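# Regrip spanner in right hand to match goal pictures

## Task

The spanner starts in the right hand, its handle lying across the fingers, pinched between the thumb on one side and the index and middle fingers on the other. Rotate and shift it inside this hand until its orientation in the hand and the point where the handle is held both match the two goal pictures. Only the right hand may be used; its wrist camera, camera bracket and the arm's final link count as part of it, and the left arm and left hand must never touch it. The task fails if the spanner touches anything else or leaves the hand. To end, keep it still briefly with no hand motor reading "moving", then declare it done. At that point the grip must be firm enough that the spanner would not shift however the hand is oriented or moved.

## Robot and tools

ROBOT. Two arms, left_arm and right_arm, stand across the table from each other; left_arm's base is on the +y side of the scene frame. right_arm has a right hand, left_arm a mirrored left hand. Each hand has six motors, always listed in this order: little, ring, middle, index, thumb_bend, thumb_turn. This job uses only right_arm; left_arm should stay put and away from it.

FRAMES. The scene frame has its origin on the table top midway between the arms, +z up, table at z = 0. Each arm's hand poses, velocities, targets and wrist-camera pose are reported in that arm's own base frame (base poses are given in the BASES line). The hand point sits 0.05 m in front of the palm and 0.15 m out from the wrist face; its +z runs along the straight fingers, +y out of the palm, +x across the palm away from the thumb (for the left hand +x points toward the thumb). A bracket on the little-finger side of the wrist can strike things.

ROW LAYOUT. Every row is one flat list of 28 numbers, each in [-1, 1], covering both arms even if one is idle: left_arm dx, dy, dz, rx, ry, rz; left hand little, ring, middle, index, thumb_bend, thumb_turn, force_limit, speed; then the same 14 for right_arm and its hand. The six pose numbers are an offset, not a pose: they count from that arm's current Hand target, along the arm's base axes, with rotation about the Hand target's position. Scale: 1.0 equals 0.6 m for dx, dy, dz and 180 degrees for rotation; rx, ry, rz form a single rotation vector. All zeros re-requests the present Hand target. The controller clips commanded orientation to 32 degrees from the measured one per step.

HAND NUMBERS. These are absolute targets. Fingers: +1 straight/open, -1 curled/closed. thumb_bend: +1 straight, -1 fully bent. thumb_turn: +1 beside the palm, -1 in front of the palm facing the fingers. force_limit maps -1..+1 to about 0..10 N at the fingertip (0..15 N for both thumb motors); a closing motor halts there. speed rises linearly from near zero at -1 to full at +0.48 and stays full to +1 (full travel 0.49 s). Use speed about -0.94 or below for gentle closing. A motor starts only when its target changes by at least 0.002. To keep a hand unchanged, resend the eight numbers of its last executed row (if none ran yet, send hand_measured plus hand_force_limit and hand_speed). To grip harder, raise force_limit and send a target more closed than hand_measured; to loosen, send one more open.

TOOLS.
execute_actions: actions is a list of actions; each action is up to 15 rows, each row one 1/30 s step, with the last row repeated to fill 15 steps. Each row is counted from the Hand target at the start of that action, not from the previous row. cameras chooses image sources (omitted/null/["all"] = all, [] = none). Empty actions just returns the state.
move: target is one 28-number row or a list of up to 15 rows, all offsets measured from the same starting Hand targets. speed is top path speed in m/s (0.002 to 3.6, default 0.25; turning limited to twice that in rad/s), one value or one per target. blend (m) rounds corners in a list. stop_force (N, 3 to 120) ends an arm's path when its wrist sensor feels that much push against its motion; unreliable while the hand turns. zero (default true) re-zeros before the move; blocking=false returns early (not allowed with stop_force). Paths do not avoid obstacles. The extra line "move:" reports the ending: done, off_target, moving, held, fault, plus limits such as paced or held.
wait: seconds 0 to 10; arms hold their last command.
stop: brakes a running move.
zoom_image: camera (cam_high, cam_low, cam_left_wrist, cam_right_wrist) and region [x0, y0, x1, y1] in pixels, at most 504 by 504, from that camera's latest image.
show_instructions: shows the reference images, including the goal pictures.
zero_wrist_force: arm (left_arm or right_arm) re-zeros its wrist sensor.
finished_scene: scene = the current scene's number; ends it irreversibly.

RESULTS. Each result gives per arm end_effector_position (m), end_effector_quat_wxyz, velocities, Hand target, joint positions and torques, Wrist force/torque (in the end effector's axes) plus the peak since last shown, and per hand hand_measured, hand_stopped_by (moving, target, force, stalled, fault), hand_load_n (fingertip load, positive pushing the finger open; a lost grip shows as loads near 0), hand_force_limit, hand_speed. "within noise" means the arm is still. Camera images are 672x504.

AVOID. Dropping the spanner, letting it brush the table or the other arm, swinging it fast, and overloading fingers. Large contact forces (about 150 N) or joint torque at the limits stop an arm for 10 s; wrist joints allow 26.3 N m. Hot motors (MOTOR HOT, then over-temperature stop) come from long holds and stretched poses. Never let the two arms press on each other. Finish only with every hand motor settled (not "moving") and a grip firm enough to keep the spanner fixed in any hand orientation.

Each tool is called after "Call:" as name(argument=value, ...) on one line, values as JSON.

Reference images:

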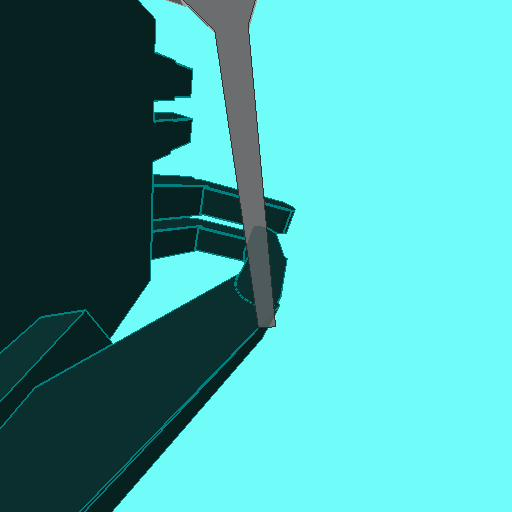

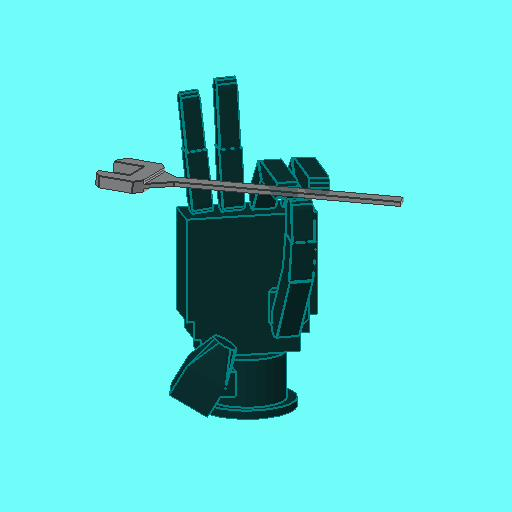

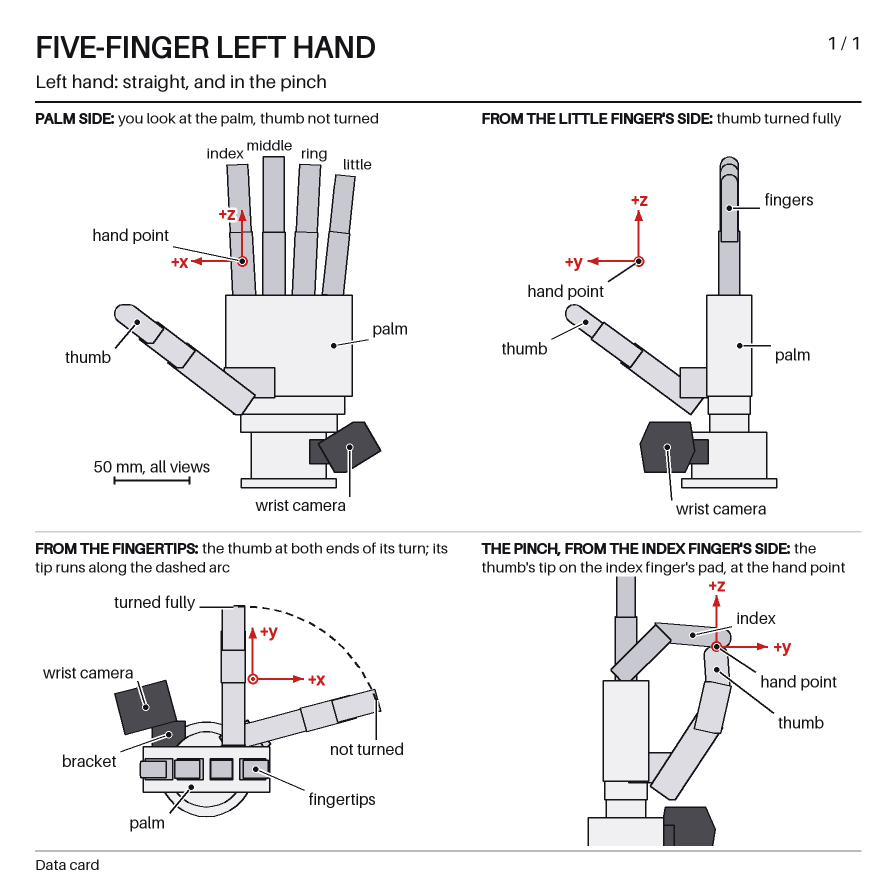

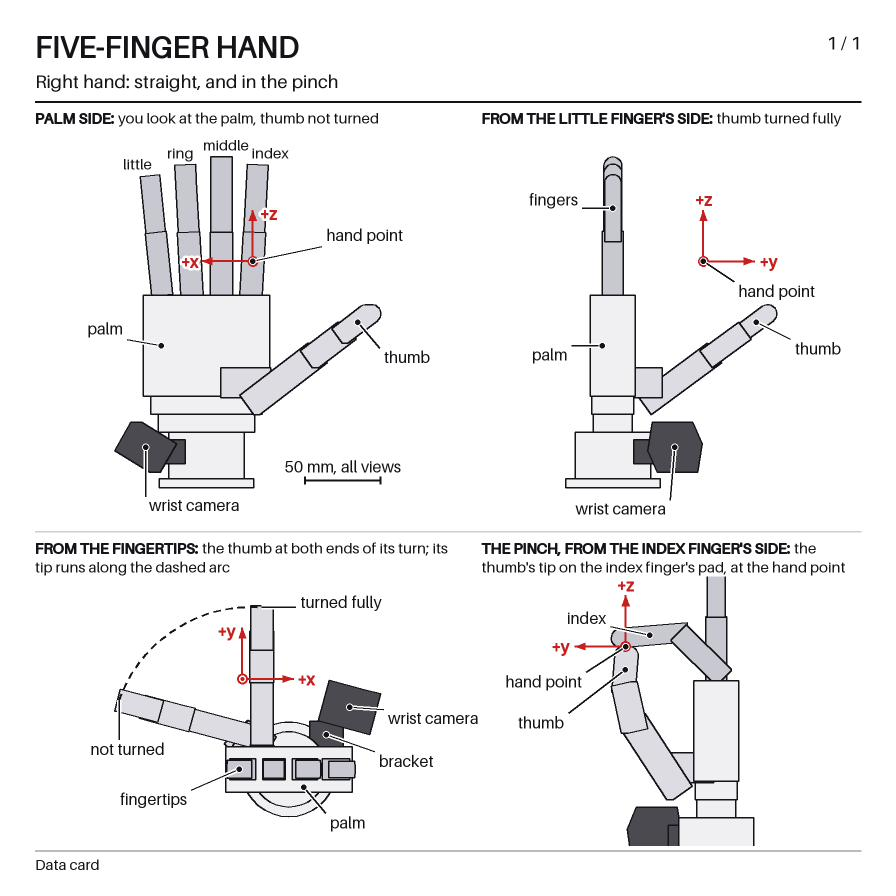

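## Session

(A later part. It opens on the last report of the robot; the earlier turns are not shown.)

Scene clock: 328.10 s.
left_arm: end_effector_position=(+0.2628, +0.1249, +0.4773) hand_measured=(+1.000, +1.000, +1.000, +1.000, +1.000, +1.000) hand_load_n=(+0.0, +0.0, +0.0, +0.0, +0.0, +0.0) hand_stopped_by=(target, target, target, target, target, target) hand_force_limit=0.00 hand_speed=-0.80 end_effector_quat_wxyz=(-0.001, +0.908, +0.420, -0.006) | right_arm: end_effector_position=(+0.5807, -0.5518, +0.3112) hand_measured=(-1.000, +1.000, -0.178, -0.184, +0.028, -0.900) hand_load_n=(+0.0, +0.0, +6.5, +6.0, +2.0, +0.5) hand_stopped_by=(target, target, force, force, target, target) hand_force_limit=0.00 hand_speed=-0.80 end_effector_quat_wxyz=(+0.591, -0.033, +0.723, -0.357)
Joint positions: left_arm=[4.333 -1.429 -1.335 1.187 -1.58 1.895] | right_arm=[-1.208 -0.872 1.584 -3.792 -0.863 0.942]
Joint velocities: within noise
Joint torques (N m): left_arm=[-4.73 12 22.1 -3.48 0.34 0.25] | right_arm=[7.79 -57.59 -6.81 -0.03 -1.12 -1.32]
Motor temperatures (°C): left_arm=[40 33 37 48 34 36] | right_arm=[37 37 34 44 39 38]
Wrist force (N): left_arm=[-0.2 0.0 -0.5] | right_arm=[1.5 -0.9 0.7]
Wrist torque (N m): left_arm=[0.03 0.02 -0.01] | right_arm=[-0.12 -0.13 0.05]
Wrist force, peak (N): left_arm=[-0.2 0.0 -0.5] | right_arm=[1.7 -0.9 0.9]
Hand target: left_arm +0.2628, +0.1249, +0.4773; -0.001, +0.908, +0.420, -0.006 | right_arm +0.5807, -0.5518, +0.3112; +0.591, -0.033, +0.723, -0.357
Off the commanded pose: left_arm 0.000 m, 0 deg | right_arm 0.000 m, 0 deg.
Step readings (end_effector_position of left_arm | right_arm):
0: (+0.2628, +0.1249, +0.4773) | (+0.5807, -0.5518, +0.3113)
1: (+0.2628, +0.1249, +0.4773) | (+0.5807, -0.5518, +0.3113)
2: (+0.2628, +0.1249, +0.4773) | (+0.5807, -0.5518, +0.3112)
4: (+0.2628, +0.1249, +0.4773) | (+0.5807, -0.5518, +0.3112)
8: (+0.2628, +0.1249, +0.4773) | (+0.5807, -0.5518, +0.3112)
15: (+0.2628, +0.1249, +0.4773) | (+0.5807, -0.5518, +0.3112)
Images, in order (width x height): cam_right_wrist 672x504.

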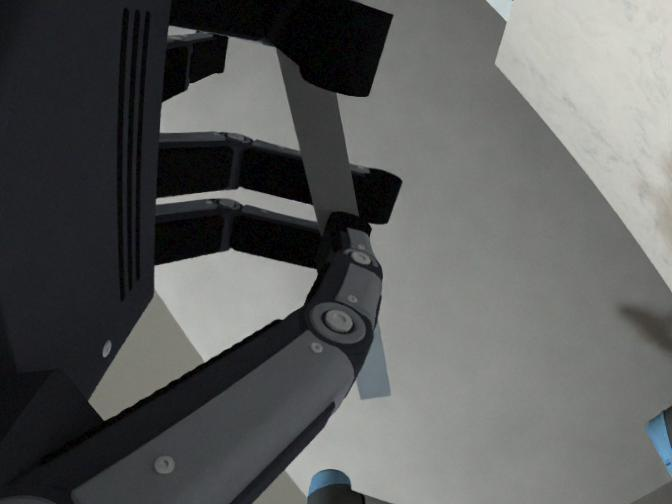

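Rotating without sliding; continue with slightly longer pulses.

Call:
execute_actions(actions=[[[0,0,0,0,0,0,1,1,1,1,1,1,0,-0.8,0,0,0,0,0,0,-1,1,-0.158,-0.160,0.026,-0.9,0,-0.8],[0,0,0,0,0,0,1,1,1,1,1,1,0,-0.8,0,0,0,0,0,0,-1,1,-0.158,-0.160,0.026,-0.9,0,-0.8],[0,0,0,0,0,0,1,1,1,1,1,1,0,-0.8,0,0,0,0,0,0,-1,1,-0.158,-0.160,0.026,-0.9,0,-0.8],[0,0,0,0,0,0,1,1,1,1,1,1,0,-0.8,0,0,0,0,0,0,-1,1,-0.190,-0.194,0.026,-0.9,0,-0.8]]], cameras=["cam_right_wrist"])

Call:
zoom_image(camera="cam_right_wrist", region=[220, 0, 472, 420])

Scene clock: 332.20 s.
left_arm: end_effector_position=(+0.2628, +0.1249, +0.4773) hand_measured=(+1.000, +1.000, +1.000, +1.000, +1.000, +1.000) hand_load_n=(+0.0, -0.5, +0.0, +0.0, +0.0, +0.0) hand_stopped_by=(target, target, target, target, target, target) hand_force_limit=0.00 hand_speed=-0.80 end_effector_quat_wxyz=(-0.001, +0.908, +0.420, -0.006) | right_arm: end_effector_position=(+0.5807, -0.5518, +0.3112) hand_measured=(-1.000, +1.000, -0.186, -0.180, +0.028, -0.900) hand_load_n=(-0.5, +0.0, +10.0, +5.0, +1.5, +0.0) hand_stopped_by=(target, target, force, force, target, target) hand_force_limit=0.00 hand_speed=-0.80 end_effector_quat_wxyz=(+0.591, -0.033, +0.723, -0.357)
Joint positions: left_arm=[4.333 -1.429 -1.335 1.187 -1.58 1.895] | right_arm=[-1.208 -0.872 1.584 -3.792 -0.863 0.942]
Joint velocities: within noise
Joint torques (N m): left_arm=[-4.93 12.28 21.35 -3.44 0.34 0.18] | right_arm=[2.41 -56.84 -12.83 -0.24 1.28 -1.24]
Motor temperatures (°C): left_arm=[40 33 37 48 34 36] | right_arm=[37 37 34 44 39 38]
Wrist force (N): left_arm=[0.0 0.1 -0.2] | right_arm=[1.7 -0.9 0.7]
Wrist torque (N m): left_arm=[0.02 0.00 0.00] | right_arm=[-0.11 -0.16 0.06]
Wrist force, peak (N): left_arm=[-0.1 0.1 -0.5] | right_arm=[2.0 -0.9 0.9]
Hand target: left_arm +0.2628, +0.1249, +0.4773; -0.001, +0.908, +0.420, -0.006 | right_arm +0.5807, -0.5518, +0.3112; +0.591, -0.033, +0.723, -0.357
Off the commanded pose: left_arm 0.000 m, 0 deg | right_arm 0.000 m, 0 deg.
Step readings (end_effector_position of left_arm | right_arm):
0: (+0.2628, +0.1249, +0.4773) | (+0.5807, -0.5518, +0.3112)
1: (+0.2628, +0.1249, +0.4773) | (+0.5807, -0.5518, +0.3112)
2: (+0.2628, +0.1249, +0.4773) | (+0.5807, -0.5518, +0.3112)
4: (+0.2628, +0.1249, +0.4773) | (+0.5807, -0.5518, +0.3112)
8: (+0.2628, +0.1249, +0.4773) | (+0.5807, -0.5518, +0.3112)
15: (+0.2628, +0.1249, +0.4773) | (+0.5807, -0.5518, +0.3112)
Images, in order (width x height): cam_right_wrist 672x504.

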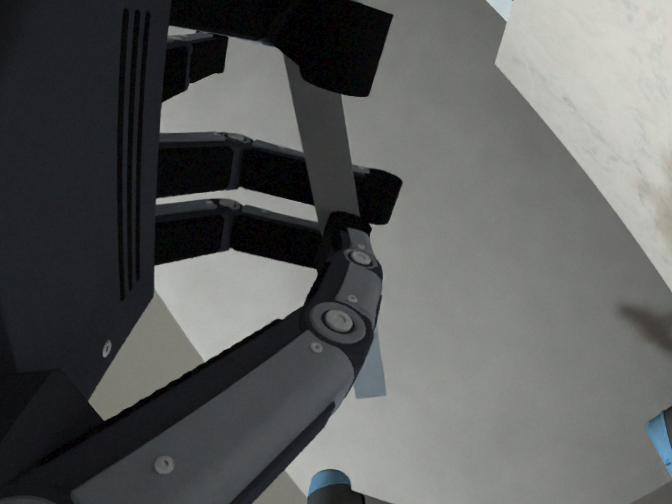

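Scaled by 1.200 from the camera's 672x504 image, which has a finer 960x720 frame.

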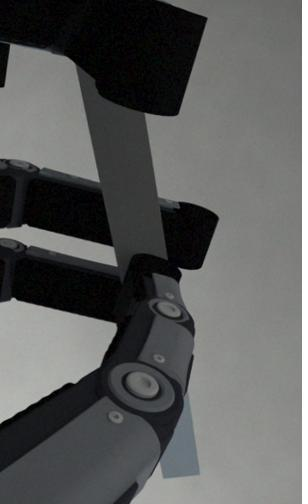

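Call:
execute_actions(actions=[[[0,0,0,0,0,0,1,1,1,1,1,1,0,-0.8,0,0,0,0,0,0,-1,1,-0.158,-0.159,0.026,-0.9,0,-0.8],[0,0,0,0,0,0,1,1,1,1,1,1,0,-0.8,0,0,0,0,0,0,-1,1,-0.158,-0.159,0.026,-0.9,0,-0.8],[0,0,0,0,0,0,1,1,1,1,1,1,0,-0.8,0,0,0,0,0,0,-1,1,-0.158,-0.159,0.026,-0.9,0,-0.8],[0,0,0,0,0,0,1,1,1,1,1,1,0,-0.8,0,0,0,0,0,0,-1,1,-0.190,-0.194,0.026,-0.9,0,-0.8]]], cameras=["cam_right_wrist"])

Call:
zoom_image(camera="cam_right_wrist", region=[220, 0, 472, 420])

Scene clock: 337.37 s.
left_arm: end_effector_position=(+0.2628, +0.1249, +0.4773) hand_measured=(+1.000, +1.000, +1.000, +1.000, +1.000, +1.000) hand_load_n=(+0.0, +0.0, +0.0, +0.0, +0.0, +0.0) hand_stopped_by=(target, target, target, target, target, target) hand_force_limit=0.00 hand_speed=-0.80 end_effector_quat_wxyz=(-0.001, +0.908, +0.420, -0.006) | right_arm: end_effector_position=(+0.5807, -0.5518, +0.3112) hand_measured=(-1.000, +1.000, -0.182, -0.190, +0.028, -0.900) hand_load_n=(+0.0, -0.5, +8.0, +9.5, +1.5, -0.5) hand_stopped_by=(target, target, force, force, target, target) hand_force_limit=0.00 hand_speed=-0.80 end_effector_quat_wxyz=(+0.591, -0.033, +0.723, -0.357)
Joint positions: left_arm=[4.333 -1.429 -1.335 1.187 -1.58 1.895] | right_arm=[-1.208 -0.872 1.584 -3.792 -0.863 0.942]
Joint velocities: within noise
Joint torques (N m): left_arm=[-5.25 12.23 22.32 -3.45 0.41 0.26] | right_arm=[-2.54 -54.39 -16.75 -0.37 1.23 -0.89]
Motor temperatures (°C): left_arm=[40 33 37 48 34 36] | right_arm=[37 37 34 44 39 38]
Wrist force (N): left_arm=[0.1 0.1 -0.2] | right_arm=[1.3 -0.9 0.6]
Wrist torque (N m): left_arm=[0.02 -0.01 0.00] | right_arm=[-0.10 -0.10 0.03]
Wrist force, peak (N): left_arm=[-0.2 -0.2 -0.4] | right_arm=[1.9 -0.9 0.9]
Hand target: left_arm +0.2628, +0.1249, +0.4773; -0.001, +0.908, +0.420, -0.006 | right_arm +0.5807, -0.5518, +0.3112; +0.591, -0.033, +0.723, -0.357
Off the commanded pose: left_arm 0.000 m, 0 deg | right_arm 0.000 m, 0 deg.
Step readings (end_effector_position of left_arm | right_arm):
0: (+0.2628, +0.1249, +0.4773) | (+0.5807, -0.5518, +0.3112)
1: (+0.2628, +0.1249, +0.4773) | (+0.5807, -0.5518, +0.3112)
2: (+0.2628, +0.1249, +0.4773) | (+0.5807, -0.5518, +0.3112)
4: (+0.2628, +0.1249, +0.4773) | (+0.5807, -0.5518, +0.3112)
8: (+0.2628, +0.1249, +0.4773) | (+0.5807, -0.5518, +0.3112)
15: (+0.2628, +0.1249, +0.4773) | (+0.5807, -0.5518, +0.3112)
Images, in order (width x height): cam_right_wrist 672x504.

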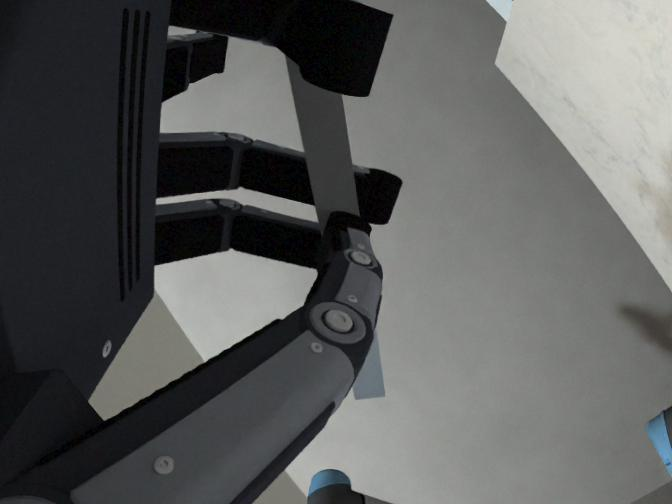

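Scaled by 1.200 from the camera's 672x504 image, which has a finer 960x720 frame.

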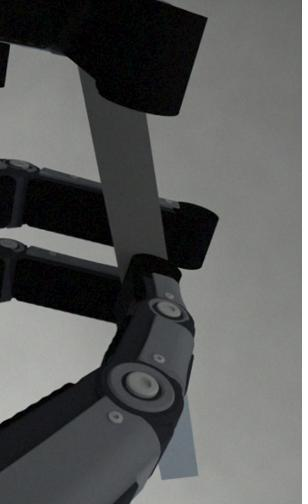

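Call:
execute_actions(actions=[[[0,0,0,0,0,0,1,1,1,1,1,1,0,-0.8,0,0,0,0,0,0,-1,1,-0.157,-0.158,0.026,-0.9,0,-0.8],[0,0,0,0,0,0,1,1,1,1,1,1,0,-0.8,0,0,0,0,0,0,-1,1,-0.157,-0.158,0.026,-0.9,0,-0.8],[0,0,0,0,0,0,1,1,1,1,1,1,0,-0.8,0,0,0,0,0,0,-1,1,-0.157,-0.158,0.026,-0.9,0,-0.8],[0,0,0,0,0,0,1,1,1,1,1,1,0,-0.8,0,0,0,0,0,0,-1,1,-0.157,-0.158,0.026,-0.9,0,-0.8],[0,0,0,0,0,0,1,1,1,1,1,1,0,-0.8,0,0,0,0,0,0,-1,1,-0.190,-0.194,0.026,-0.9,0,-0.8]]], cameras=["cam_right_wrist"])

Call:
zoom_image(camera="cam_right_wrist", region=[220, 0, 472, 420])

Scene clock: 341.80 s.
left_arm: end_effector_position=(+0.2628, +0.1249, +0.4773) hand_measured=(+1.000, +1.000, +1.000, +1.000, +1.000, +1.000) hand_load_n=(+0.0, +0.0, +0.0, +0.0, +0.0, +0.0) hand_stopped_by=(target, target, target, target, target, target) hand_force_limit=0.00 hand_speed=-0.80 end_effector_quat_wxyz=(-0.001, +0.908, +0.420, -0.006) | right_arm: end_effector_position=(+0.5807, -0.5518, +0.3112) hand_measured=(-1.000, +1.000, -0.186, -0.190, +0.028, -0.900) hand_load_n=(+0.0, +0.0, +9.0, +9.0, +4.0, -0.5) hand_stopped_by=(target, target, force, force, target, target) hand_force_limit=0.00 hand_speed=-0.80 end_effector_quat_wxyz=(+0.591, -0.033, +0.723, -0.357)
Joint positions: left_arm=[4.333 -1.429 -1.335 1.187 -1.58 1.895] | right_arm=[-1.208 -0.872 1.584 -3.792 -0.863 0.942]
Joint velocities: within noise
Joint torques (N m): left_arm=[-5.16 12.81 22.81 -3.41 0.36 0.33] | right_arm=[-3.44 -52.1 -23.14 -0.43 1.11 -0.43]
Motor temperatures (°C): left_arm=[40 33 37 48 34 36] | right_arm=[37 37 34 44 39 38]
Wrist force (N): left_arm=[0.1 0.0 -0.3] | right_arm=[1.7 -0.8 0.7]
Wrist torque (N m): left_arm=[0.01 -0.02 0.01] | right_arm=[-0.10 -0.17 0.06]
Wrist force, peak (N): left_arm=[-0.3 -0.1 -0.4] | right_arm=[1.9 -1.0 0.9]
Hand target: left_arm +0.2628, +0.1249, +0.4773; -0.001, +0.908, +0.420, -0.006 | right_arm +0.5807, -0.5518, +0.3112; +0.591, -0.033, +0.723, -0.357
Off the commanded pose: left_arm 0.000 m, 0 deg | right_arm 0.000 m, 0 deg.
Step readings (end_effector_position of left_arm | right_arm):
0: (+0.2628, +0.1249, +0.4773) | (+0.5807, -0.5518, +0.3112)
1: (+0.2628, +0.1249, +0.4773) | (+0.5807, -0.5518, +0.3112)
2: (+0.2628, +0.1249, +0.4773) | (+0.5807, -0.5518, +0.3112)
4: (+0.2628, +0.1249, +0.4773) | (+0.5807, -0.5518, +0.3112)
8: (+0.2628, +0.1249, +0.4773) | (+0.5807, -0.5518, +0.3112)
15: (+0.2628, +0.1249, +0.4773) | (+0.5807, -0.5518, +0.3112)
Images, in order (width x height): cam_right_wrist 672x504.

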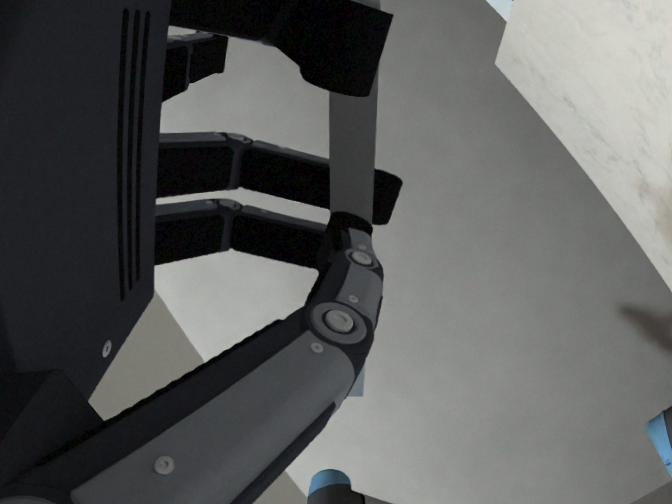

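Scaled by 1.200 from the camera's 672x504 image, which has a finer 960x720 frame.

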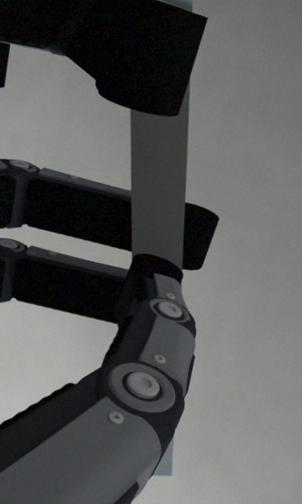

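Call:
move(target=[0,0,0,0,0,0,1,1,1,1,1,1,0,-0.8,0,0,0,0.307,-0.167,-0.0168,-1,1,-0.190,-0.194,0.026,-0.9,0,-0.8], speed=0.3, cameras=[])

Call:
execute_actions(actions=[[[0,0,0,0,0,0,1,1,1,1,1,1,0,-0.8,0,0,0,0,0,0,-1,1,-0.159,-0.161,0.026,-0.9,0,-0.8],[0,0,0,0,0,0,1,1,1,1,1,1,0,-0.8,0,0,0,0,0,0,-1,1,-0.159,-0.161,0.026,-0.9,0,-0.8],[0,0,0,0,0,0,1,1,1,1,1,1,0,-0.8,0,0,0,0,0,0,-1,1,-0.159,-0.161,0.026,-0.9,0,-0.8],[0,0,0,0,0,0,1,1,1,1,1,1,0,-0.8,0,0,0,0,0,0,-1,1,-0.192,-0.196,0.026,-0.9,0,-0.8]]], cameras=["cam_right_wrist"])

Call:
zoom_image(camera="cam_right_wrist", region=[220, 0, 472, 420])

Scene clock: 351.37 s.
left_arm: end_effector_position=(+0.2628, +0.1249, +0.4773) hand_measured=(+1.000, +1.000, +1.000, +1.000, +1.000, +1.000) hand_load_n=(+0.0, -0.5, +0.0, -0.5, +0.0, +0.0) hand_stopped_by=(target, target, target, target, target, target) hand_force_limit=0.00 hand_speed=-0.80 end_effector_quat_wxyz=(-0.001, +0.908, +0.420, -0.006) | right_arm: end_effector_position=(+0.5807, -0.5518, +0.3112) hand_measured=(-1.000, +1.000, -0.186, -0.190, +0.028, -0.900) hand_load_n=(+0.0, +0.0, +9.0, +9.5, +4.0, -0.5) hand_stopped_by=(target, target, force, force, target, target) hand_force_limit=0.00 hand_speed=-0.80 end_effector_quat_wxyz=(+0.690, +0.350, +0.634, +0.004)
Joint positions: left_arm=[4.333 -1.429 -1.335 1.187 -1.58 1.895] | right_arm=[-1.171 -0.792 1.654 -3.942 -0.9 2.043]
Joint velocities: within noise
Joint torques (N m): left_arm=[-5.47 12.67 22.78 -3.48 0.41 0.27] | right_arm=[8.85 -32.5 -4.94 -2.61 -1.8 1.61]
Motor temperatures (°C): left_arm=[40 33 37 48 34 36] | right_arm=[37 37 34 44 39 38]
Wrist force (N): left_arm=[-0.3 0.0 -0.3] | right_arm=[1.2 -3.3 1.3]
Wrist torque (N m): left_arm=[0.02 0.03 -0.02] | right_arm=[-0.41 -0.11 -0.18]
Wrist force, peak (N): left_arm=[-0.1 -0.1 -0.5] | right_arm=[1.5 -3.4 1.6]
Hand target: left_arm +0.2628, +0.1249, +0.4773; -0.001, +0.908, +0.420, -0.006 | right_arm +0.5807, -0.5518, +0.3112; +0.690, +0.350, +0.634, +0.004
Off the commanded pose: left_arm 0.000 m, 0 deg | right_arm 0.000 m, 0 deg.
move: done
No camera images: "cameras" was empty.

Scene clock: 352.07 s.
left_arm: end_effector_position=(+0.2628, +0.1249, +0.4773) hand_measured=(+1.000, +1.000, +1.000, +1.000, +1.000, +1.000) hand_load_n=(-0.5, +0.0, +0.0, +0.0, +0.0, +0.0) hand_stopped_by=(target, target, target, target, target, target) hand_force_limit=0.00 hand_speed=-0.80 end_effector_quat_wxyz=(-0.001, +0.908, +0.420, -0.006) | right_arm: end_effector_position=(+0.5807, -0.5518, +0.3112) hand_measured=(-1.000, +1.000, -0.182, -0.186, +0.028, -0.900) hand_load_n=(+0.0, +0.0, +7.5, +8.0, +3.5, -0.5) hand_stopped_by=(target, target, force, force, target, target) hand_force_limit=0.00 hand_speed=-0.80 end_effector_quat_wxyz=(+0.690, +0.350, +0.634, +0.004)
Joint positions: left_arm=[4.333 -1.429 -1.335 1.187 -1.58 1.895] | right_arm=[-1.171 -0.792 1.654 -3.942 -0.9 2.043]
Joint velocities: within noise
Joint torques (N m): left_arm=[-5.44 12.3 22.54 -3.4 0.42 0.26] | right_arm=[9.01 -32.51 -5.37 -2.55 -1.65 1.62]
Motor temperatures (°C): left_arm=[40 33 37 48 34 36] | right_arm=[37 37 34 44 39 38]
Wrist force (N): left_arm=[-0.2 -0.1 -0.2] | right_arm=[1.1 -3.4 1.5]
Wrist torque (N m): left_arm=[0.01 0.02 -0.01] | right_arm=[-0.44 -0.11 -0.19]
Wrist force, peak (N): left_arm=[-0.2 0.0 -0.5] | right_arm=[1.3 -3.5 1.7]
Hand target: left_arm +0.2628, +0.1249, +0.4773; -0.001, +0.908, +0.420, -0.006 | right_arm +0.5807, -0.5518, +0.3112; +0.690, +0.350, +0.634, +0.004
Off the commanded pose: left_arm 0.000 m, 0 deg | right_arm 0.000 m, 0 deg.
Step readings (end_effector_position of left_arm | right_arm):
0: (+0.2628, +0.1249, +0.4773) | (+0.5807, -0.5518, +0.3112)
1: (+0.2628, +0.1249, +0.4773) | (+0.5807, -0.5518, +0.3112)
2: (+0.2628, +0.1249, +0.4773) | (+0.5807, -0.5518, +0.3112)
4: (+0.2628, +0.1249, +0.4773) | (+0.5807, -0.5518, +0.3112)
8: (+0.2628, +0.1249, +0.4773) | (+0.5807, -0.5518, +0.3112)
15: (+0.2628, +0.1249, +0.4773) | (+0.5807, -0.5518, +0.3112)
Images, in order (width x height): cam_right_wrist 672x504.

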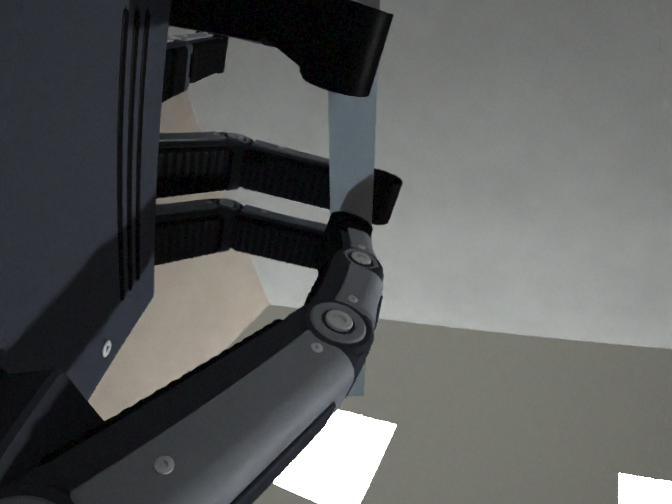

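Scaled by 1.200 from the camera's 672x504 image, which has a finer 960x720 frame.

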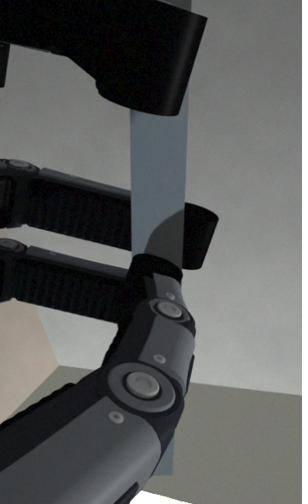

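Call:
execute_actions(actions=[[[0,0,0,0,0,0,1,1,1,1,1,1,0,-0.8,0,0,0,0,0,0,-1,1,-0.157,-0.159,0.026,-0.9,0,-0.8],[0,0,0,0,0,0,1,1,1,1,1,1,0,-0.8,0,0,0,0,0,0,-1,1,-0.157,-0.159,0.026,-0.9,0,-0.8],[0,0,0,0,0,0,1,1,1,1,1,1,0,-0.8,0,0,0,0,0,0,-1,1,-0.157,-0.159,0.026,-0.9,0,-0.8],[0,0,0,0,0,0,1,1,1,1,1,1,0,-0.8,0,0,0,0,0,0,-1,1,-0.190,-0.194,0.026,-0.9,0,-0.8]]], cameras=["cam_right_wrist"])

Call:
zoom_image(camera="cam_right_wrist", region=[220, 0, 472, 420])

Scene clock: 357.57 s.
left_arm: end_effector_position=(+0.2628, +0.1249, +0.4773) hand_measured=(+1.000, +1.000, +1.000, +1.000, +1.000, +1.000) hand_load_n=(+0.0, +0.0, +0.0, +0.0, +0.0, +0.0) hand_stopped_by=(target, target, target, target, target, target) hand_force_limit=0.00 hand_speed=-0.80 end_effector_quat_wxyz=(-0.001, +0.908, +0.420, -0.006) | right_arm: end_effector_position=(+0.5807, -0.5518, +0.3112) hand_measured=(-1.000, +1.000, -0.180, -0.184, +0.028, -0.900) hand_load_n=(+0.5, +0.0, +6.5, +7.0, +2.5, -0.5) hand_stopped_by=(target, target, force, force, target, target) hand_force_limit=0.00 hand_speed=-0.80 end_effector_quat_wxyz=(+0.690, +0.350, +0.634, +0.004)
Joint positions: left_arm=[4.333 -1.429 -1.335 1.187 -1.58 1.895] | right_arm=[-1.171 -0.792 1.654 -3.942 -0.9 2.043]
Joint velocities: within noise
Joint torques (N m): left_arm=[-5.47 12.62 23.06 -3.46 0.36 0.21] | right_arm=[9.02 -32.85 -11.11 -2.31 -0.68 1.55]
Motor temperatures (°C): left_arm=[40 33 37 48 34 36] | right_arm=[37 37 34 44 39 38]
Wrist force (N): left_arm=[-0.1 0.0 -0.3] | right_arm=[1.2 -3.2 1.2]
Wrist torque (N m): left_arm=[0.02 0.00 -0.01] | right_arm=[-0.38 -0.11 -0.18]
Wrist force, peak (N): left_arm=[0.0 0.0 -0.5] | right_arm=[1.2 -3.8 1.8]
Hand target: left_arm +0.2628, +0.1249, +0.4773; -0.001, +0.908, +0.420, -0.006 | right_arm +0.5807, -0.5518, +0.3112; +0.690, +0.350, +0.634, +0.004
Off the commanded pose: left_arm 0.000 m, 0 deg | right_arm 0.000 m, 0 deg.
Step readings (end_effector_position of left_arm | right_arm):
0: (+0.2628, +0.1249, +0.4773) | (+0.5807, -0.5518, +0.3112)
1: (+0.2628, +0.1249, +0.4773) | (+0.5807, -0.5518, +0.3112)
2: (+0.2628, +0.1249, +0.4773) | (+0.5807, -0.5518, +0.3112)
4: (+0.2628, +0.1249, +0.4773) | (+0.5807, -0.5518, +0.3112)
8: (+0.2628, +0.1249, +0.4773) | (+0.5807, -0.5518, +0.3112)
15: (+0.2628, +0.1249, +0.4773) | (+0.5807, -0.5518, +0.3112)
Images, in order (width x height): cam_right_wrist 672x504.

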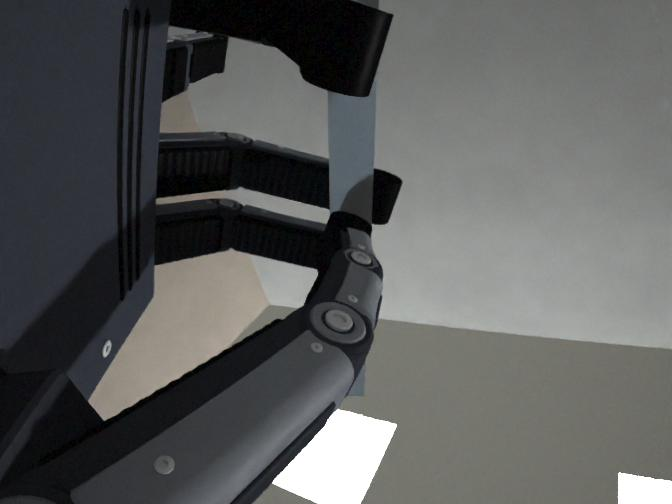

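Scaled by 1.200 from the camera's 672x504 image, which has a finer 960x720 frame.

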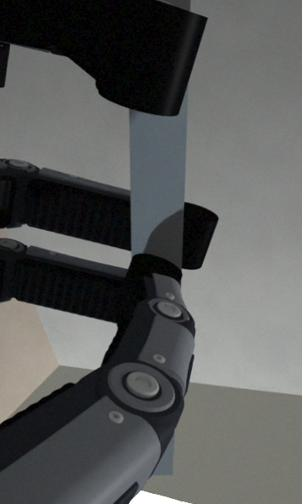

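Call:
execute_actions(actions=[[[0,0,0,0,0,0,1,1,1,1,1,1,0,-0.8,0,0,0,0,0,0,-1,1,-0.1555,-0.1575,0.026,-0.9,0,-0.8],[0,0,0,0,0,0,1,1,1,1,1,1,0,-0.8,0,0,0,0,0,0,-1,1,-0.1555,-0.1575,0.026,-0.9,0,-0.8],[0,0,0,0,0,0,1,1,1,1,1,1,0,-0.8,0,0,0,0,0,0,-1,1,-0.1555,-0.1575,0.026,-0.9,0,-0.8],[0,0,0,0,0,0,1,1,1,1,1,1,0,-0.8,0,0,0,0,0,0,-1,1,-0.190,-0.194,0.026,-0.9,0,-0.8]]], cameras=["cam_right_wrist"])

Call:
zoom_image(camera="cam_right_wrist", region=[220, 0, 472, 420])

Scene clock: 362.90 s.
left_arm: end_effector_position=(+0.2628, +0.1249, +0.4773) hand_measured=(+1.000, +1.000, +1.000, +1.000, +1.000, +1.000) hand_load_n=(+0.0, +0.0, +0.0, +0.0, +0.0, +0.0) hand_stopped_by=(target, target, target, target, target, target) hand_force_limit=0.00 hand_speed=-0.80 end_effector_quat_wxyz=(-0.001, +0.908, +0.420, -0.006) | right_arm: end_effector_position=(+0.5807, -0.5518, +0.3112) hand_measured=(-1.000, +1.000, -0.178, -0.180, +0.028, -0.900) hand_load_n=(+0.0, +0.0, +5.0, +6.0, +1.0, -1.0) hand_stopped_by=(target, target, force, force, target, target) hand_force_limit=0.00 hand_speed=-0.80 end_effector_quat_wxyz=(+0.690, +0.350, +0.634, +0.004)
Joint positions: left_arm=[4.333 -1.429 -1.335 1.187 -1.58 1.895] | right_arm=[-1.171 -0.792 1.654 -3.942 -0.9 2.043]
Joint velocities: within noise
Joint torques (N m): left_arm=[-5.89 12.46 22.94 -3.36 0.43 0.26] | right_arm=[8.13 -32.96 -17.62 -2.21 0.2 0.94]
Motor temperatures (°C): left_arm=[40 33 37 48 34 36] | right_arm=[37 37 34 44 39 38]
Wrist force (N): left_arm=[-0.2 0.1 -0.2] | right_arm=[1.5 -3.2 1.3]
Wrist torque (N m): left_arm=[0.03 0.02 -0.01] | right_arm=[-0.40 -0.15 -0.17]
Wrist force, peak (N): left_arm=[-0.1 0.1 -0.6] | right_arm=[1.5 -3.5 1.7]
Hand target: left_arm +0.2628, +0.1249, +0.4773; -0.001, +0.908, +0.420, -0.006 | right_arm +0.5807, -0.5518, +0.3112; +0.690, +0.350, +0.634, +0.004
Off the commanded pose: left_arm 0.000 m, 0 deg | right_arm 0.000 m, 0 deg.
Step readings (end_effector_position of left_arm | right_arm):
0: (+0.2628, +0.1249, +0.4773) | (+0.5807, -0.5518, +0.3112)
1: (+0.2628, +0.1249, +0.4773) | (+0.5807, -0.5518, +0.3112)
2: (+0.2628, +0.1249, +0.4773) | (+0.5807, -0.5518, +0.3112)
4: (+0.2628, +0.1249, +0.4773) | (+0.5807, -0.5518, +0.3112)
8: (+0.2628, +0.1249, +0.4773) | (+0.5807, -0.5518, +0.3112)
15: (+0.2628, +0.1249, +0.4773) | (+0.5807, -0.5518, +0.3112)
Images, in order (width x height): cam_right_wrist 672x504.

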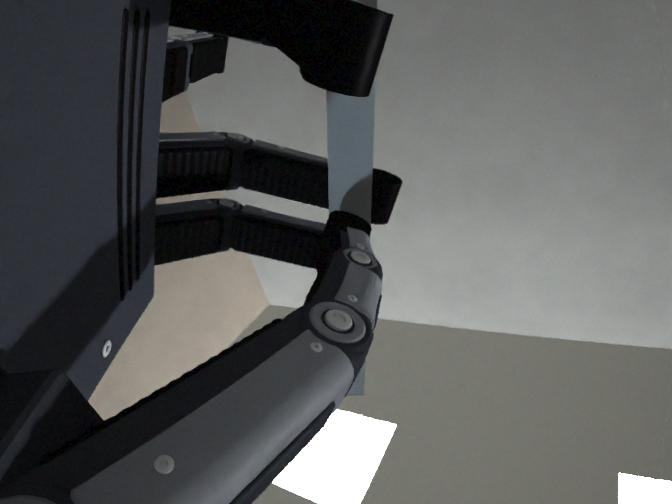

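Scaled by 1.200 from the camera's 672x504 image, which has a finer 960x720 frame.

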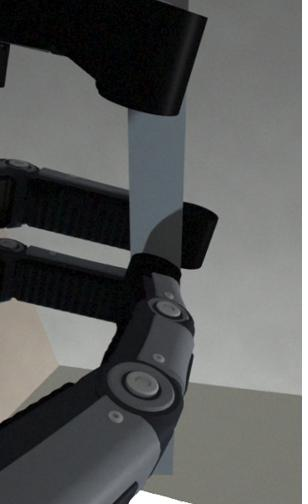

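Call:
execute_actions(actions=[[[0,0,0,0,0,0,1,1,1,1,1,1,0,-0.8,0,0,0,0,0,0,-1,1,-0.1535,-0.1555,0.026,-0.9,0,-0.8],[0,0,0,0,0,0,1,1,1,1,1,1,0,-0.8,0,0,0,0,0,0,-1,1,-0.1535,-0.1555,0.026,-0.9,0,-0.8],[0,0,0,0,0,0,1,1,1,1,1,1,0,-0.8,0,0,0,0,0,0,-1,1,-0.1535,-0.1555,0.026,-0.9,0,-0.8],[0,0,0,0,0,0,1,1,1,1,1,1,0,-0.8,0,0,0,0,0,0,-1,1,-0.190,-0.194,0.026,-0.9,0,-0.8]]], cameras=["cam_right_wrist"])

Call:
zoom_image(camera="cam_right_wrist", region=[220, 0, 472, 420])

Scene clock: 368.63 s.
left_arm: end_effector_position=(+0.2628, +0.1249, +0.4773) hand_measured=(+1.000, +1.000, +1.000, +1.000, +1.000, +1.000) hand_load_n=(+0.0, +0.0, +0.0, +0.0, +0.0, +0.0) hand_stopped_by=(target, target, target, target, target, target) hand_force_limit=0.00 hand_speed=-0.80 end_effector_quat_wxyz=(-0.001, +0.908, +0.420, -0.006) | right_arm: end_effector_position=(+0.5807, -0.5518, +0.3112) hand_measured=(-1.000, +1.000, -0.174, -0.190, +0.028, -0.900) hand_load_n=(+0.0, +0.0, +5.5, +9.0, +0.5, -1.5) hand_stopped_by=(target, target, force, force, target, target) hand_force_limit=0.00 hand_speed=-0.80 end_effector_quat_wxyz=(+0.690, +0.350, +0.634, +0.004)
Joint positions: left_arm=[4.333 -1.429 -1.335 1.187 -1.58 1.895] | right_arm=[-1.171 -0.792 1.654 -3.942 -0.9 2.043]
Joint velocities: within noise
Joint torques (N m): left_arm=[-5.72 12.69 23.66 -3.42 0.41 0.32] | right_arm=[6.75 -33.8 -24.04 -1.92 1.11 0.68]
Motor temperatures (°C): left_arm=[40 33 37 48 34 36] | right_arm=[37 37 34 44 39 38]
Wrist force (N): left_arm=[-0.3 -0.1 -0.3] | right_arm=[1.2 -3.4 1.4]
Wrist torque (N m): left_arm=[0.00 0.03 -0.01] | right_arm=[-0.42 -0.12 -0.18]
Wrist force, peak (N): left_arm=[-0.2 0.0 -0.6] | right_arm=[1.3 -3.6 1.8]
Hand target: left_arm +0.2628, +0.1249, +0.4773; -0.001, +0.908, +0.420, -0.006 | right_arm +0.5807, -0.5518, +0.3112; +0.690, +0.350, +0.634, +0.004
Off the commanded pose: left_arm 0.000 m, 0 deg | right_arm 0.000 m, 0 deg.
Step readings (end_effector_position of left_arm | right_arm):
0: (+0.2628, +0.1249, +0.4773) | (+0.5807, -0.5518, +0.3112)
1: (+0.2628, +0.1249, +0.4773) | (+0.5807, -0.5518, +0.3112)
2: (+0.2628, +0.1249, +0.4773) | (+0.5807, -0.5518, +0.3112)
4: (+0.2628, +0.1249, +0.4773) | (+0.5807, -0.5518, +0.3112)
8: (+0.2628, +0.1249, +0.4773) | (+0.5807, -0.5518, +0.3112)
15: (+0.2628, +0.1249, +0.4773) | (+0.5807, -0.5518, +0.3112)
Images, in order (width x height): cam_right_wrist 672x504.

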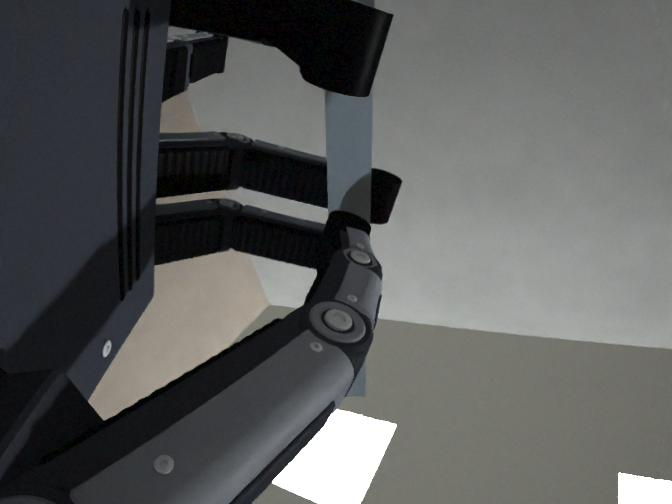

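Scaled by 1.200 from the camera's 672x504 image, which has a finer 960x720 frame.

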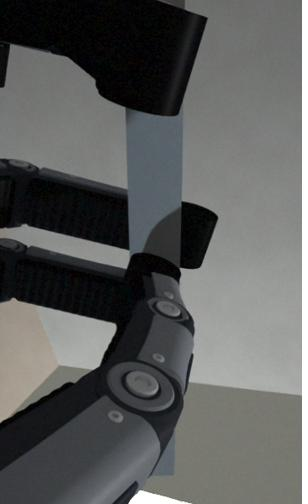

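Working gradually. Two pulses per call.

Call:
execute_actions(actions=[[[0,0,0,0,0,0,1,1,1,1,1,1,0,-0.8,0,0,0,0,0,0,-1,1,-0.1525,-0.1555,0.026,-0.9,0,-0.8],[0,0,0,0,0,0,1,1,1,1,1,1,0,-0.8,0,0,0,0,0,0,-1,1,-0.1525,-0.1555,0.026,-0.9,0,-0.8],[0,0,0,0,0,0,1,1,1,1,1,1,0,-0.8,0,0,0,0,0,0,-1,1,-0.1525,-0.1555,0.026,-0.9,0,-0.8],[0,0,0,0,0,0,1,1,1,1,1,1,0,-0.8,0,0,0,0,0,0,-1,1,-0.190,-0.194,0.026,-0.9,0,-0.8]],[[0,0,0,0,0,0,1,1,1,1,1,1,0,-0.8,0,0,0,0,0,0,-1,1,-0.1525,-0.1545,0.026,-0.9,0,-0.8],[0,0,0,0,0,0,1,1,1,1,1,1,0,-0.8,0,0,0,0,0,0,-1,1,-0.1525,-0.1545,0.026,-0.9,0,-0.8],[0,0,0,0,0,0,1,1,1,1,1,1,0,-0.8,0,0,0,0,0,0,-1,1,-0.1525,-0.1545,0.026,-0.9,0,-0.8],[0,0,0,0,0,0,1,1,1,1,1,1,0,-0.8,0,0,0,0,0,0,-1,1,-0.190,-0.194,0.026,-0.9,0,-0.8]]], cameras=["cam_right_wrist"])

Call:
zoom_image(camera="cam_right_wrist", region=[220, 0, 472, 420])

Scene clock: 374.57 s.
left_arm: end_effector_position=(+0.2628, +0.1249, +0.4773) hand_measured=(+1.000, +1.000, +1.000, +1.000, +1.000, +1.000) hand_load_n=(+0.0, +0.5, +0.0, +0.0, +0.0, +0.0) hand_stopped_by=(target, target, target, target, target, target) hand_force_limit=0.00 hand_speed=-0.80 end_effector_quat_wxyz=(-0.001, +0.908, +0.420, -0.006) | right_arm: end_effector_position=(+0.5807, -0.5518, +0.3112) hand_measured=(-1.000, +1.000, -0.168, -0.184, +0.028, -0.900) hand_load_n=(+0.0, +0.0, +3.5, +6.5, +0.5, -1.0) hand_stopped_by=(target, target, force, force, target, target) hand_force_limit=0.00 hand_speed=-0.80 end_effector_quat_wxyz=(+0.690, +0.350, +0.634, +0.004)
Joint positions: left_arm=[4.333 -1.429 -1.335 1.187 -1.58 1.895] | right_arm=[-1.171 -0.792 1.654 -3.942 -0.9 2.043]
Joint velocities: within noise
Joint torques (N m): left_arm=[-5.9 12.99 23.62 -3.38 0.4 0.27] | right_arm=[6.45 -37.92 -24.64 -1.59 1.18 0.24]
Motor temperatures (°C): left_arm=[40 33 37 48 34 36] | right_arm=[37 37 34 44 39 38]
Wrist force (N): left_arm=[-0.2 -0.2 -0.1] | right_arm=[1.3 -3.4 1.3]
Wrist torque (N m): left_arm=[-0.01 0.03 -0.01] | right_arm=[-0.42 -0.13 -0.18]
Wrist force, peak (N): left_arm=[-0.1 -0.3 -0.6] | right_arm=[1.4 -3.6 1.7]
Hand target: left_arm +0.2628, +0.1249, +0.4773; -0.001, +0.908, +0.420, -0.006 | right_arm +0.5807, -0.5518, +0.3112; +0.690, +0.350, +0.634, +0.004
Off the commanded pose: left_arm 0.000 m, 0 deg | right_arm 0.000 m, 0 deg.
Step readings (end_effector_position of left_arm | right_arm):
0: (+0.2628, +0.1249, +0.4773) | (+0.5807, -0.5518, +0.3112)
1: (+0.2628, +0.1249, +0.4773) | (+0.5807, -0.5518, +0.3112)
2: (+0.2628, +0.1249, +0.4773) | (+0.5807, -0.5518, +0.3112)
4: (+0.2628, +0.1249, +0.4773) | (+0.5807, -0.5518, +0.3112)
8: (+0.2628, +0.1249, +0.4773) | (+0.5807, -0.5518, +0.3112)
15: (+0.2628, +0.1249, +0.4773) | (+0.5807, -0.5518, +0.3112)
16: (+0.2628, +0.1249, +0.4773) | (+0.5807, -0.5518, +0.3112)
17: (+0.2628, +0.1249, +0.4773) | (+0.5807, -0.5518, +0.3112)
19: (+0.2628, +0.1249, +0.4773) | (+0.5807, -0.5518, +0.3112)
23: (+0.2628, +0.1249, +0.4773) | (+0.5807, -0.5518, +0.3112)
30: (+0.2628, +0.1249, +0.4773) | (+0.5807, -0.5518, +0.3112)
Images, in order (width x height): cam_right_wrist 672x504.

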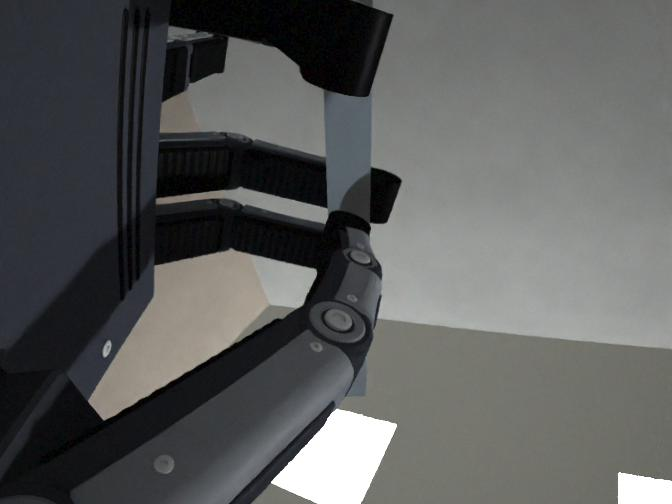

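Scaled by 1.200 from the camera's 672x504 image, which has a finer 960x720 frame.

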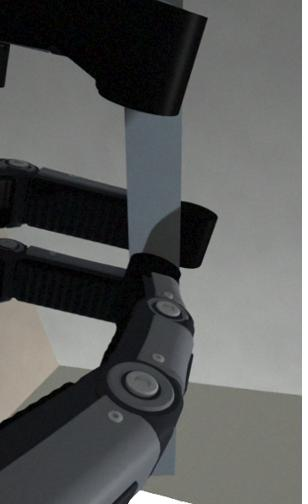

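Call:
execute_actions(actions=[[[0,0,0,0,0,0,1,1,1,1,1,1,0,-0.8,0,0,0,0,0,0,-1,1,-0.150,-0.153,0.026,-0.9,0,-0.8],[0,0,0,0,0,0,1,1,1,1,1,1,0,-0.8,0,0,0,0,0,0,-1,1,-0.150,-0.153,0.026,-0.9,0,-0.8],[0,0,0,0,0,0,1,1,1,1,1,1,0,-0.8,0,0,0,0,0,0,-1,1,-0.150,-0.153,0.026,-0.9,0,-0.8],[0,0,0,0,0,0,1,1,1,1,1,1,0,-0.8,0,0,0,0,0,0,-1,1,-0.190,-0.194,0.026,-0.9,0,-0.8]]], cameras=["cam_right_wrist"])

Call:
zoom_image(camera="cam_right_wrist", region=[220, 0, 472, 420])

Scene clock: 379.87 s.
left_arm: end_effector_position=(+0.2628, +0.1249, +0.4773) hand_measured=(+1.000, +1.000, +1.000, +1.000, +1.000, +1.000) hand_load_n=(+0.5, +0.0, +0.0, +0.0, +0.0, +0.0) hand_stopped_by=(target, target, target, target, target, target) hand_force_limit=0.00 hand_speed=-0.80 end_effector_quat_wxyz=(-0.001, +0.908, +0.420, -0.006) | right_arm: end_effector_position=(+0.5807, -0.5518, +0.3112) hand_measured=(-1.000, +1.000, -0.184, -0.190, +0.028, -0.900) hand_load_n=(+0.0, +0.0, +9.0, +10.0, +0.5, -0.5) hand_stopped_by=(target, target, force, force, target, target) hand_force_limit=0.00 hand_speed=-0.80 end_effector_quat_wxyz=(+0.690, +0.350, +0.634, +0.004)
Joint positions: left_arm=[4.333 -1.429 -1.335 1.187 -1.58 1.895] | right_arm=[-1.171 -0.792 1.654 -3.942 -0.9 2.043]
Joint velocities: within noise
Joint torques (N m): left_arm=[-5.54 12.65 24.21 -3.4 0.43 0.21] | right_arm=[5.88 -42.42 -24.99 -1.24 1.31 0]
Motor temperatures (°C): left_arm=[40 33 37 48 34 36] | right_arm=[37 37 34 44 39 38]
Wrist force (N): left_arm=[-0.2 0.0 -0.2] | right_arm=[1.2 -3.2 1.5]
Wrist torque (N m): left_arm=[0.01 0.02 -0.01] | right_arm=[-0.40 -0.13 -0.17]
Wrist force, peak (N): left_arm=[-0.1 -0.3 -0.5] | right_arm=[1.4 -3.6 1.9]
Hand target: left_arm +0.2628, +0.1249, +0.4773; -0.001, +0.908, +0.420, -0.006 | right_arm +0.5807, -0.5518, +0.3112; +0.690, +0.350, +0.634, +0.004
Off the commanded pose: left_arm 0.000 m, 0 deg | right_arm 0.000 m, 0 deg.
Step readings (end_effector_position of left_arm | right_arm):
0: (+0.2628, +0.1249, +0.4773) | (+0.5807, -0.5518, +0.3112)
1: (+0.2628, +0.1249, +0.4773) | (+0.5807, -0.5518, +0.3112)
2: (+0.2628, +0.1249, +0.4773) | (+0.5807, -0.5518, +0.3112)
4: (+0.2628, +0.1249, +0.4773) | (+0.5807, -0.5518, +0.3112)
8: (+0.2628, +0.1249, +0.4773) | (+0.5807, -0.5518, +0.3112)
15: (+0.2628, +0.1249, +0.4773) | (+0.5807, -0.5518, +0.3112)
Images, in order (width x height): cam_right_wrist 672x504.

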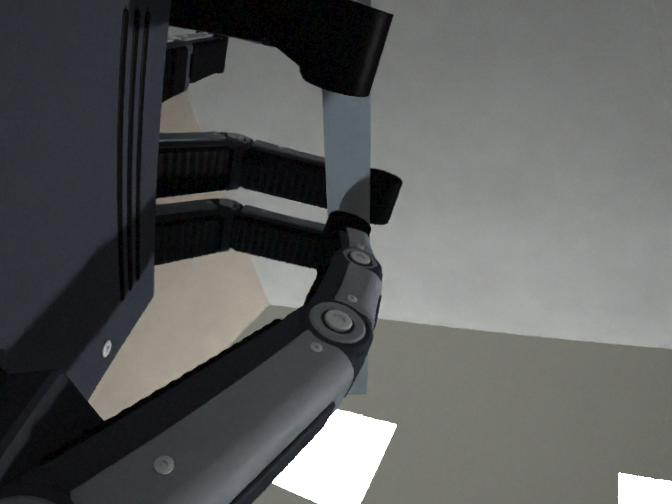

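Scaled by 1.200 from the camera's 672x504 image, which has a finer 960x720 frame.

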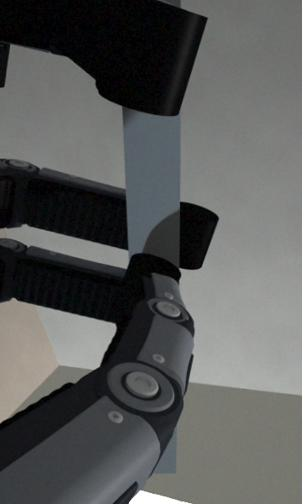

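Call:
execute_actions(actions=[[[0,0,0,0,0,0,1,1,1,1,1,1,0,-0.8,0,0,0,0,0,0,-1,1,-0.150,-0.153,0.026,-0.9,0,-0.8],[0,0,0,0,0,0,1,1,1,1,1,1,0,-0.8,0,0,0,0,0,0,-1,1,-0.150,-0.153,0.026,-0.9,0,-0.8],[0,0,0,0,0,0,1,1,1,1,1,1,0,-0.8,0,0,0,0,0,0,-1,1,-0.150,-0.153,0.026,-0.9,0,-0.8],[0,0,0,0,0,0,1,1,1,1,1,1,0,-0.8,0,0,0,0,0,0,-1,1,-0.190,-0.194,0.026,-0.9,0,-0.8]],[[0,0,0,0,0,0,1,1,1,1,1,1,0,-0.8,0,0,0,0,0,0,-1,1,-0.150,-0.153,0.026,-0.9,0,-0.8],[0,0,0,0,0,0,1,1,1,1,1,1,0,-0.8,0,0,0,0,0,0,-1,1,-0.150,-0.153,0.026,-0.9,0,-0.8],[0,0,0,0,0,0,1,1,1,1,1,1,0,-0.8,0,0,0,0,0,0,-1,1,-0.150,-0.153,0.026,-0.9,0,-0.8],[0,0,0,0,0,0,1,1,1,1,1,1,0,-0.8,0,0,0,0,0,0,-1,1,-0.190,-0.194,0.026,-0.9,0,-0.8]]], cameras=["cam_right_wrist"])

Call:
zoom_image(camera="cam_right_wrist", region=[220, 0, 472, 420])

Scene clock: 386.57 s.
left_arm: end_effector_position=(+0.2628, +0.1249, +0.4773) hand_measured=(+1.000, +1.000, +1.000, +1.000, +1.000, +1.000) hand_load_n=(+0.0, +0.0, +0.0, +0.0, +0.0, +0.0) hand_stopped_by=(target, target, target, target, target, target) hand_force_limit=0.00 hand_speed=-0.80 end_effector_quat_wxyz=(-0.001, +0.908, +0.420, -0.006) | right_arm: end_effector_position=(+0.5807, -0.5518, +0.3112) hand_measured=(-1.000, +1.000, -0.178, -0.184, +0.028, -0.900) hand_load_n=(+0.0, +0.0, +6.0, +7.5, +0.5, -0.5) hand_stopped_by=(target, target, force, force, target, target) hand_force_limit=0.00 hand_speed=-0.80 end_effector_quat_wxyz=(+0.690, +0.350, +0.634, +0.004)
Joint positions: left_arm=[4.333 -1.429 -1.335 1.187 -1.58 1.895] | right_arm=[-1.171 -0.792 1.654 -3.942 -0.9 2.043]
Joint velocities: within noise
Joint torques (N m): left_arm=[-5.9 13.55 23.62 -3.33 0.49 0.26] | right_arm=[5.37 -45.86 -25.25 -0.99 1.22 0.35]
Motor temperatures (°C): left_arm=[40 33 37 48 34 36] | right_arm=[37 37 34 44 38 38]
Wrist force (N): left_arm=[0.0 -0.1 -0.2] | right_arm=[1.3 -3.5 1.5]
Wrist torque (N m): left_arm=[0.00 0.00 0.00] | right_arm=[-0.44 -0.14 -0.18]
Wrist force, peak (N): left_arm=[-0.2 0.0 -0.6] | right_arm=[1.3 -3.6 1.7]
Hand target: left_arm +0.2628, +0.1249, +0.4773; -0.001, +0.908, +0.420, -0.006 | right_arm +0.5807, -0.5518, +0.3112; +0.690, +0.350, +0.634, +0.004
Off the commanded pose: left_arm 0.000 m, 0 deg | right_arm 0.000 m, 0 deg.
Step readings (end_effector_position of left_arm | right_arm):
0: (+0.2628, +0.1249, +0.4773) | (+0.5807, -0.5518, +0.3112)
1: (+0.2628, +0.1249, +0.4773) | (+0.5807, -0.5518, +0.3112)
2: (+0.2628, +0.1249, +0.4773) | (+0.5807, -0.5518, +0.3112)
4: (+0.2628, +0.1249, +0.4773) | (+0.5807, -0.5518, +0.3112)
8: (+0.2628, +0.1249, +0.4773) | (+0.5807, -0.5518, +0.3112)
15: (+0.2628, +0.1249, +0.4773) | (+0.5807, -0.5518, +0.3112)
16: (+0.2628, +0.1249, +0.4773) | (+0.5807, -0.5518, +0.3112)
17: (+0.2628, +0.1249, +0.4773) | (+0.5807, -0.5518, +0.3112)
19: (+0.2628, +0.1249, +0.4773) | (+0.5807, -0.5518, +0.3112)
23: (+0.2628, +0.1249, +0.4773) | (+0.5807, -0.5518, +0.3112)
30: (+0.2628, +0.1249, +0.4773) | (+0.5807, -0.5518, +0.3112)
Images, in order (width x height): cam_right_wrist 672x504.

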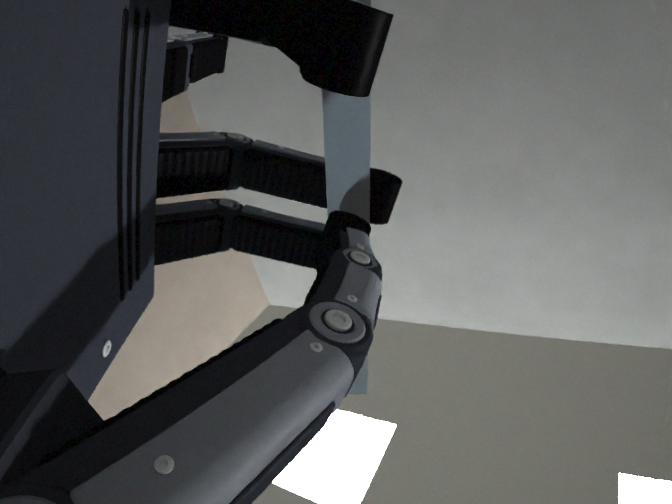

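Scaled by 1.200 from the camera's 672x504 image, which has a finer 960x720 frame.

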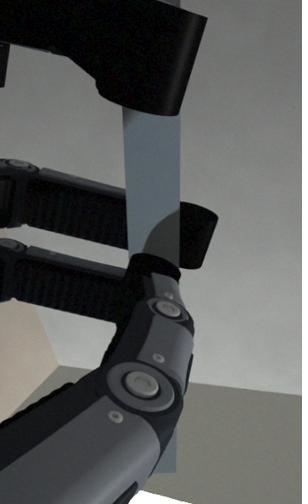

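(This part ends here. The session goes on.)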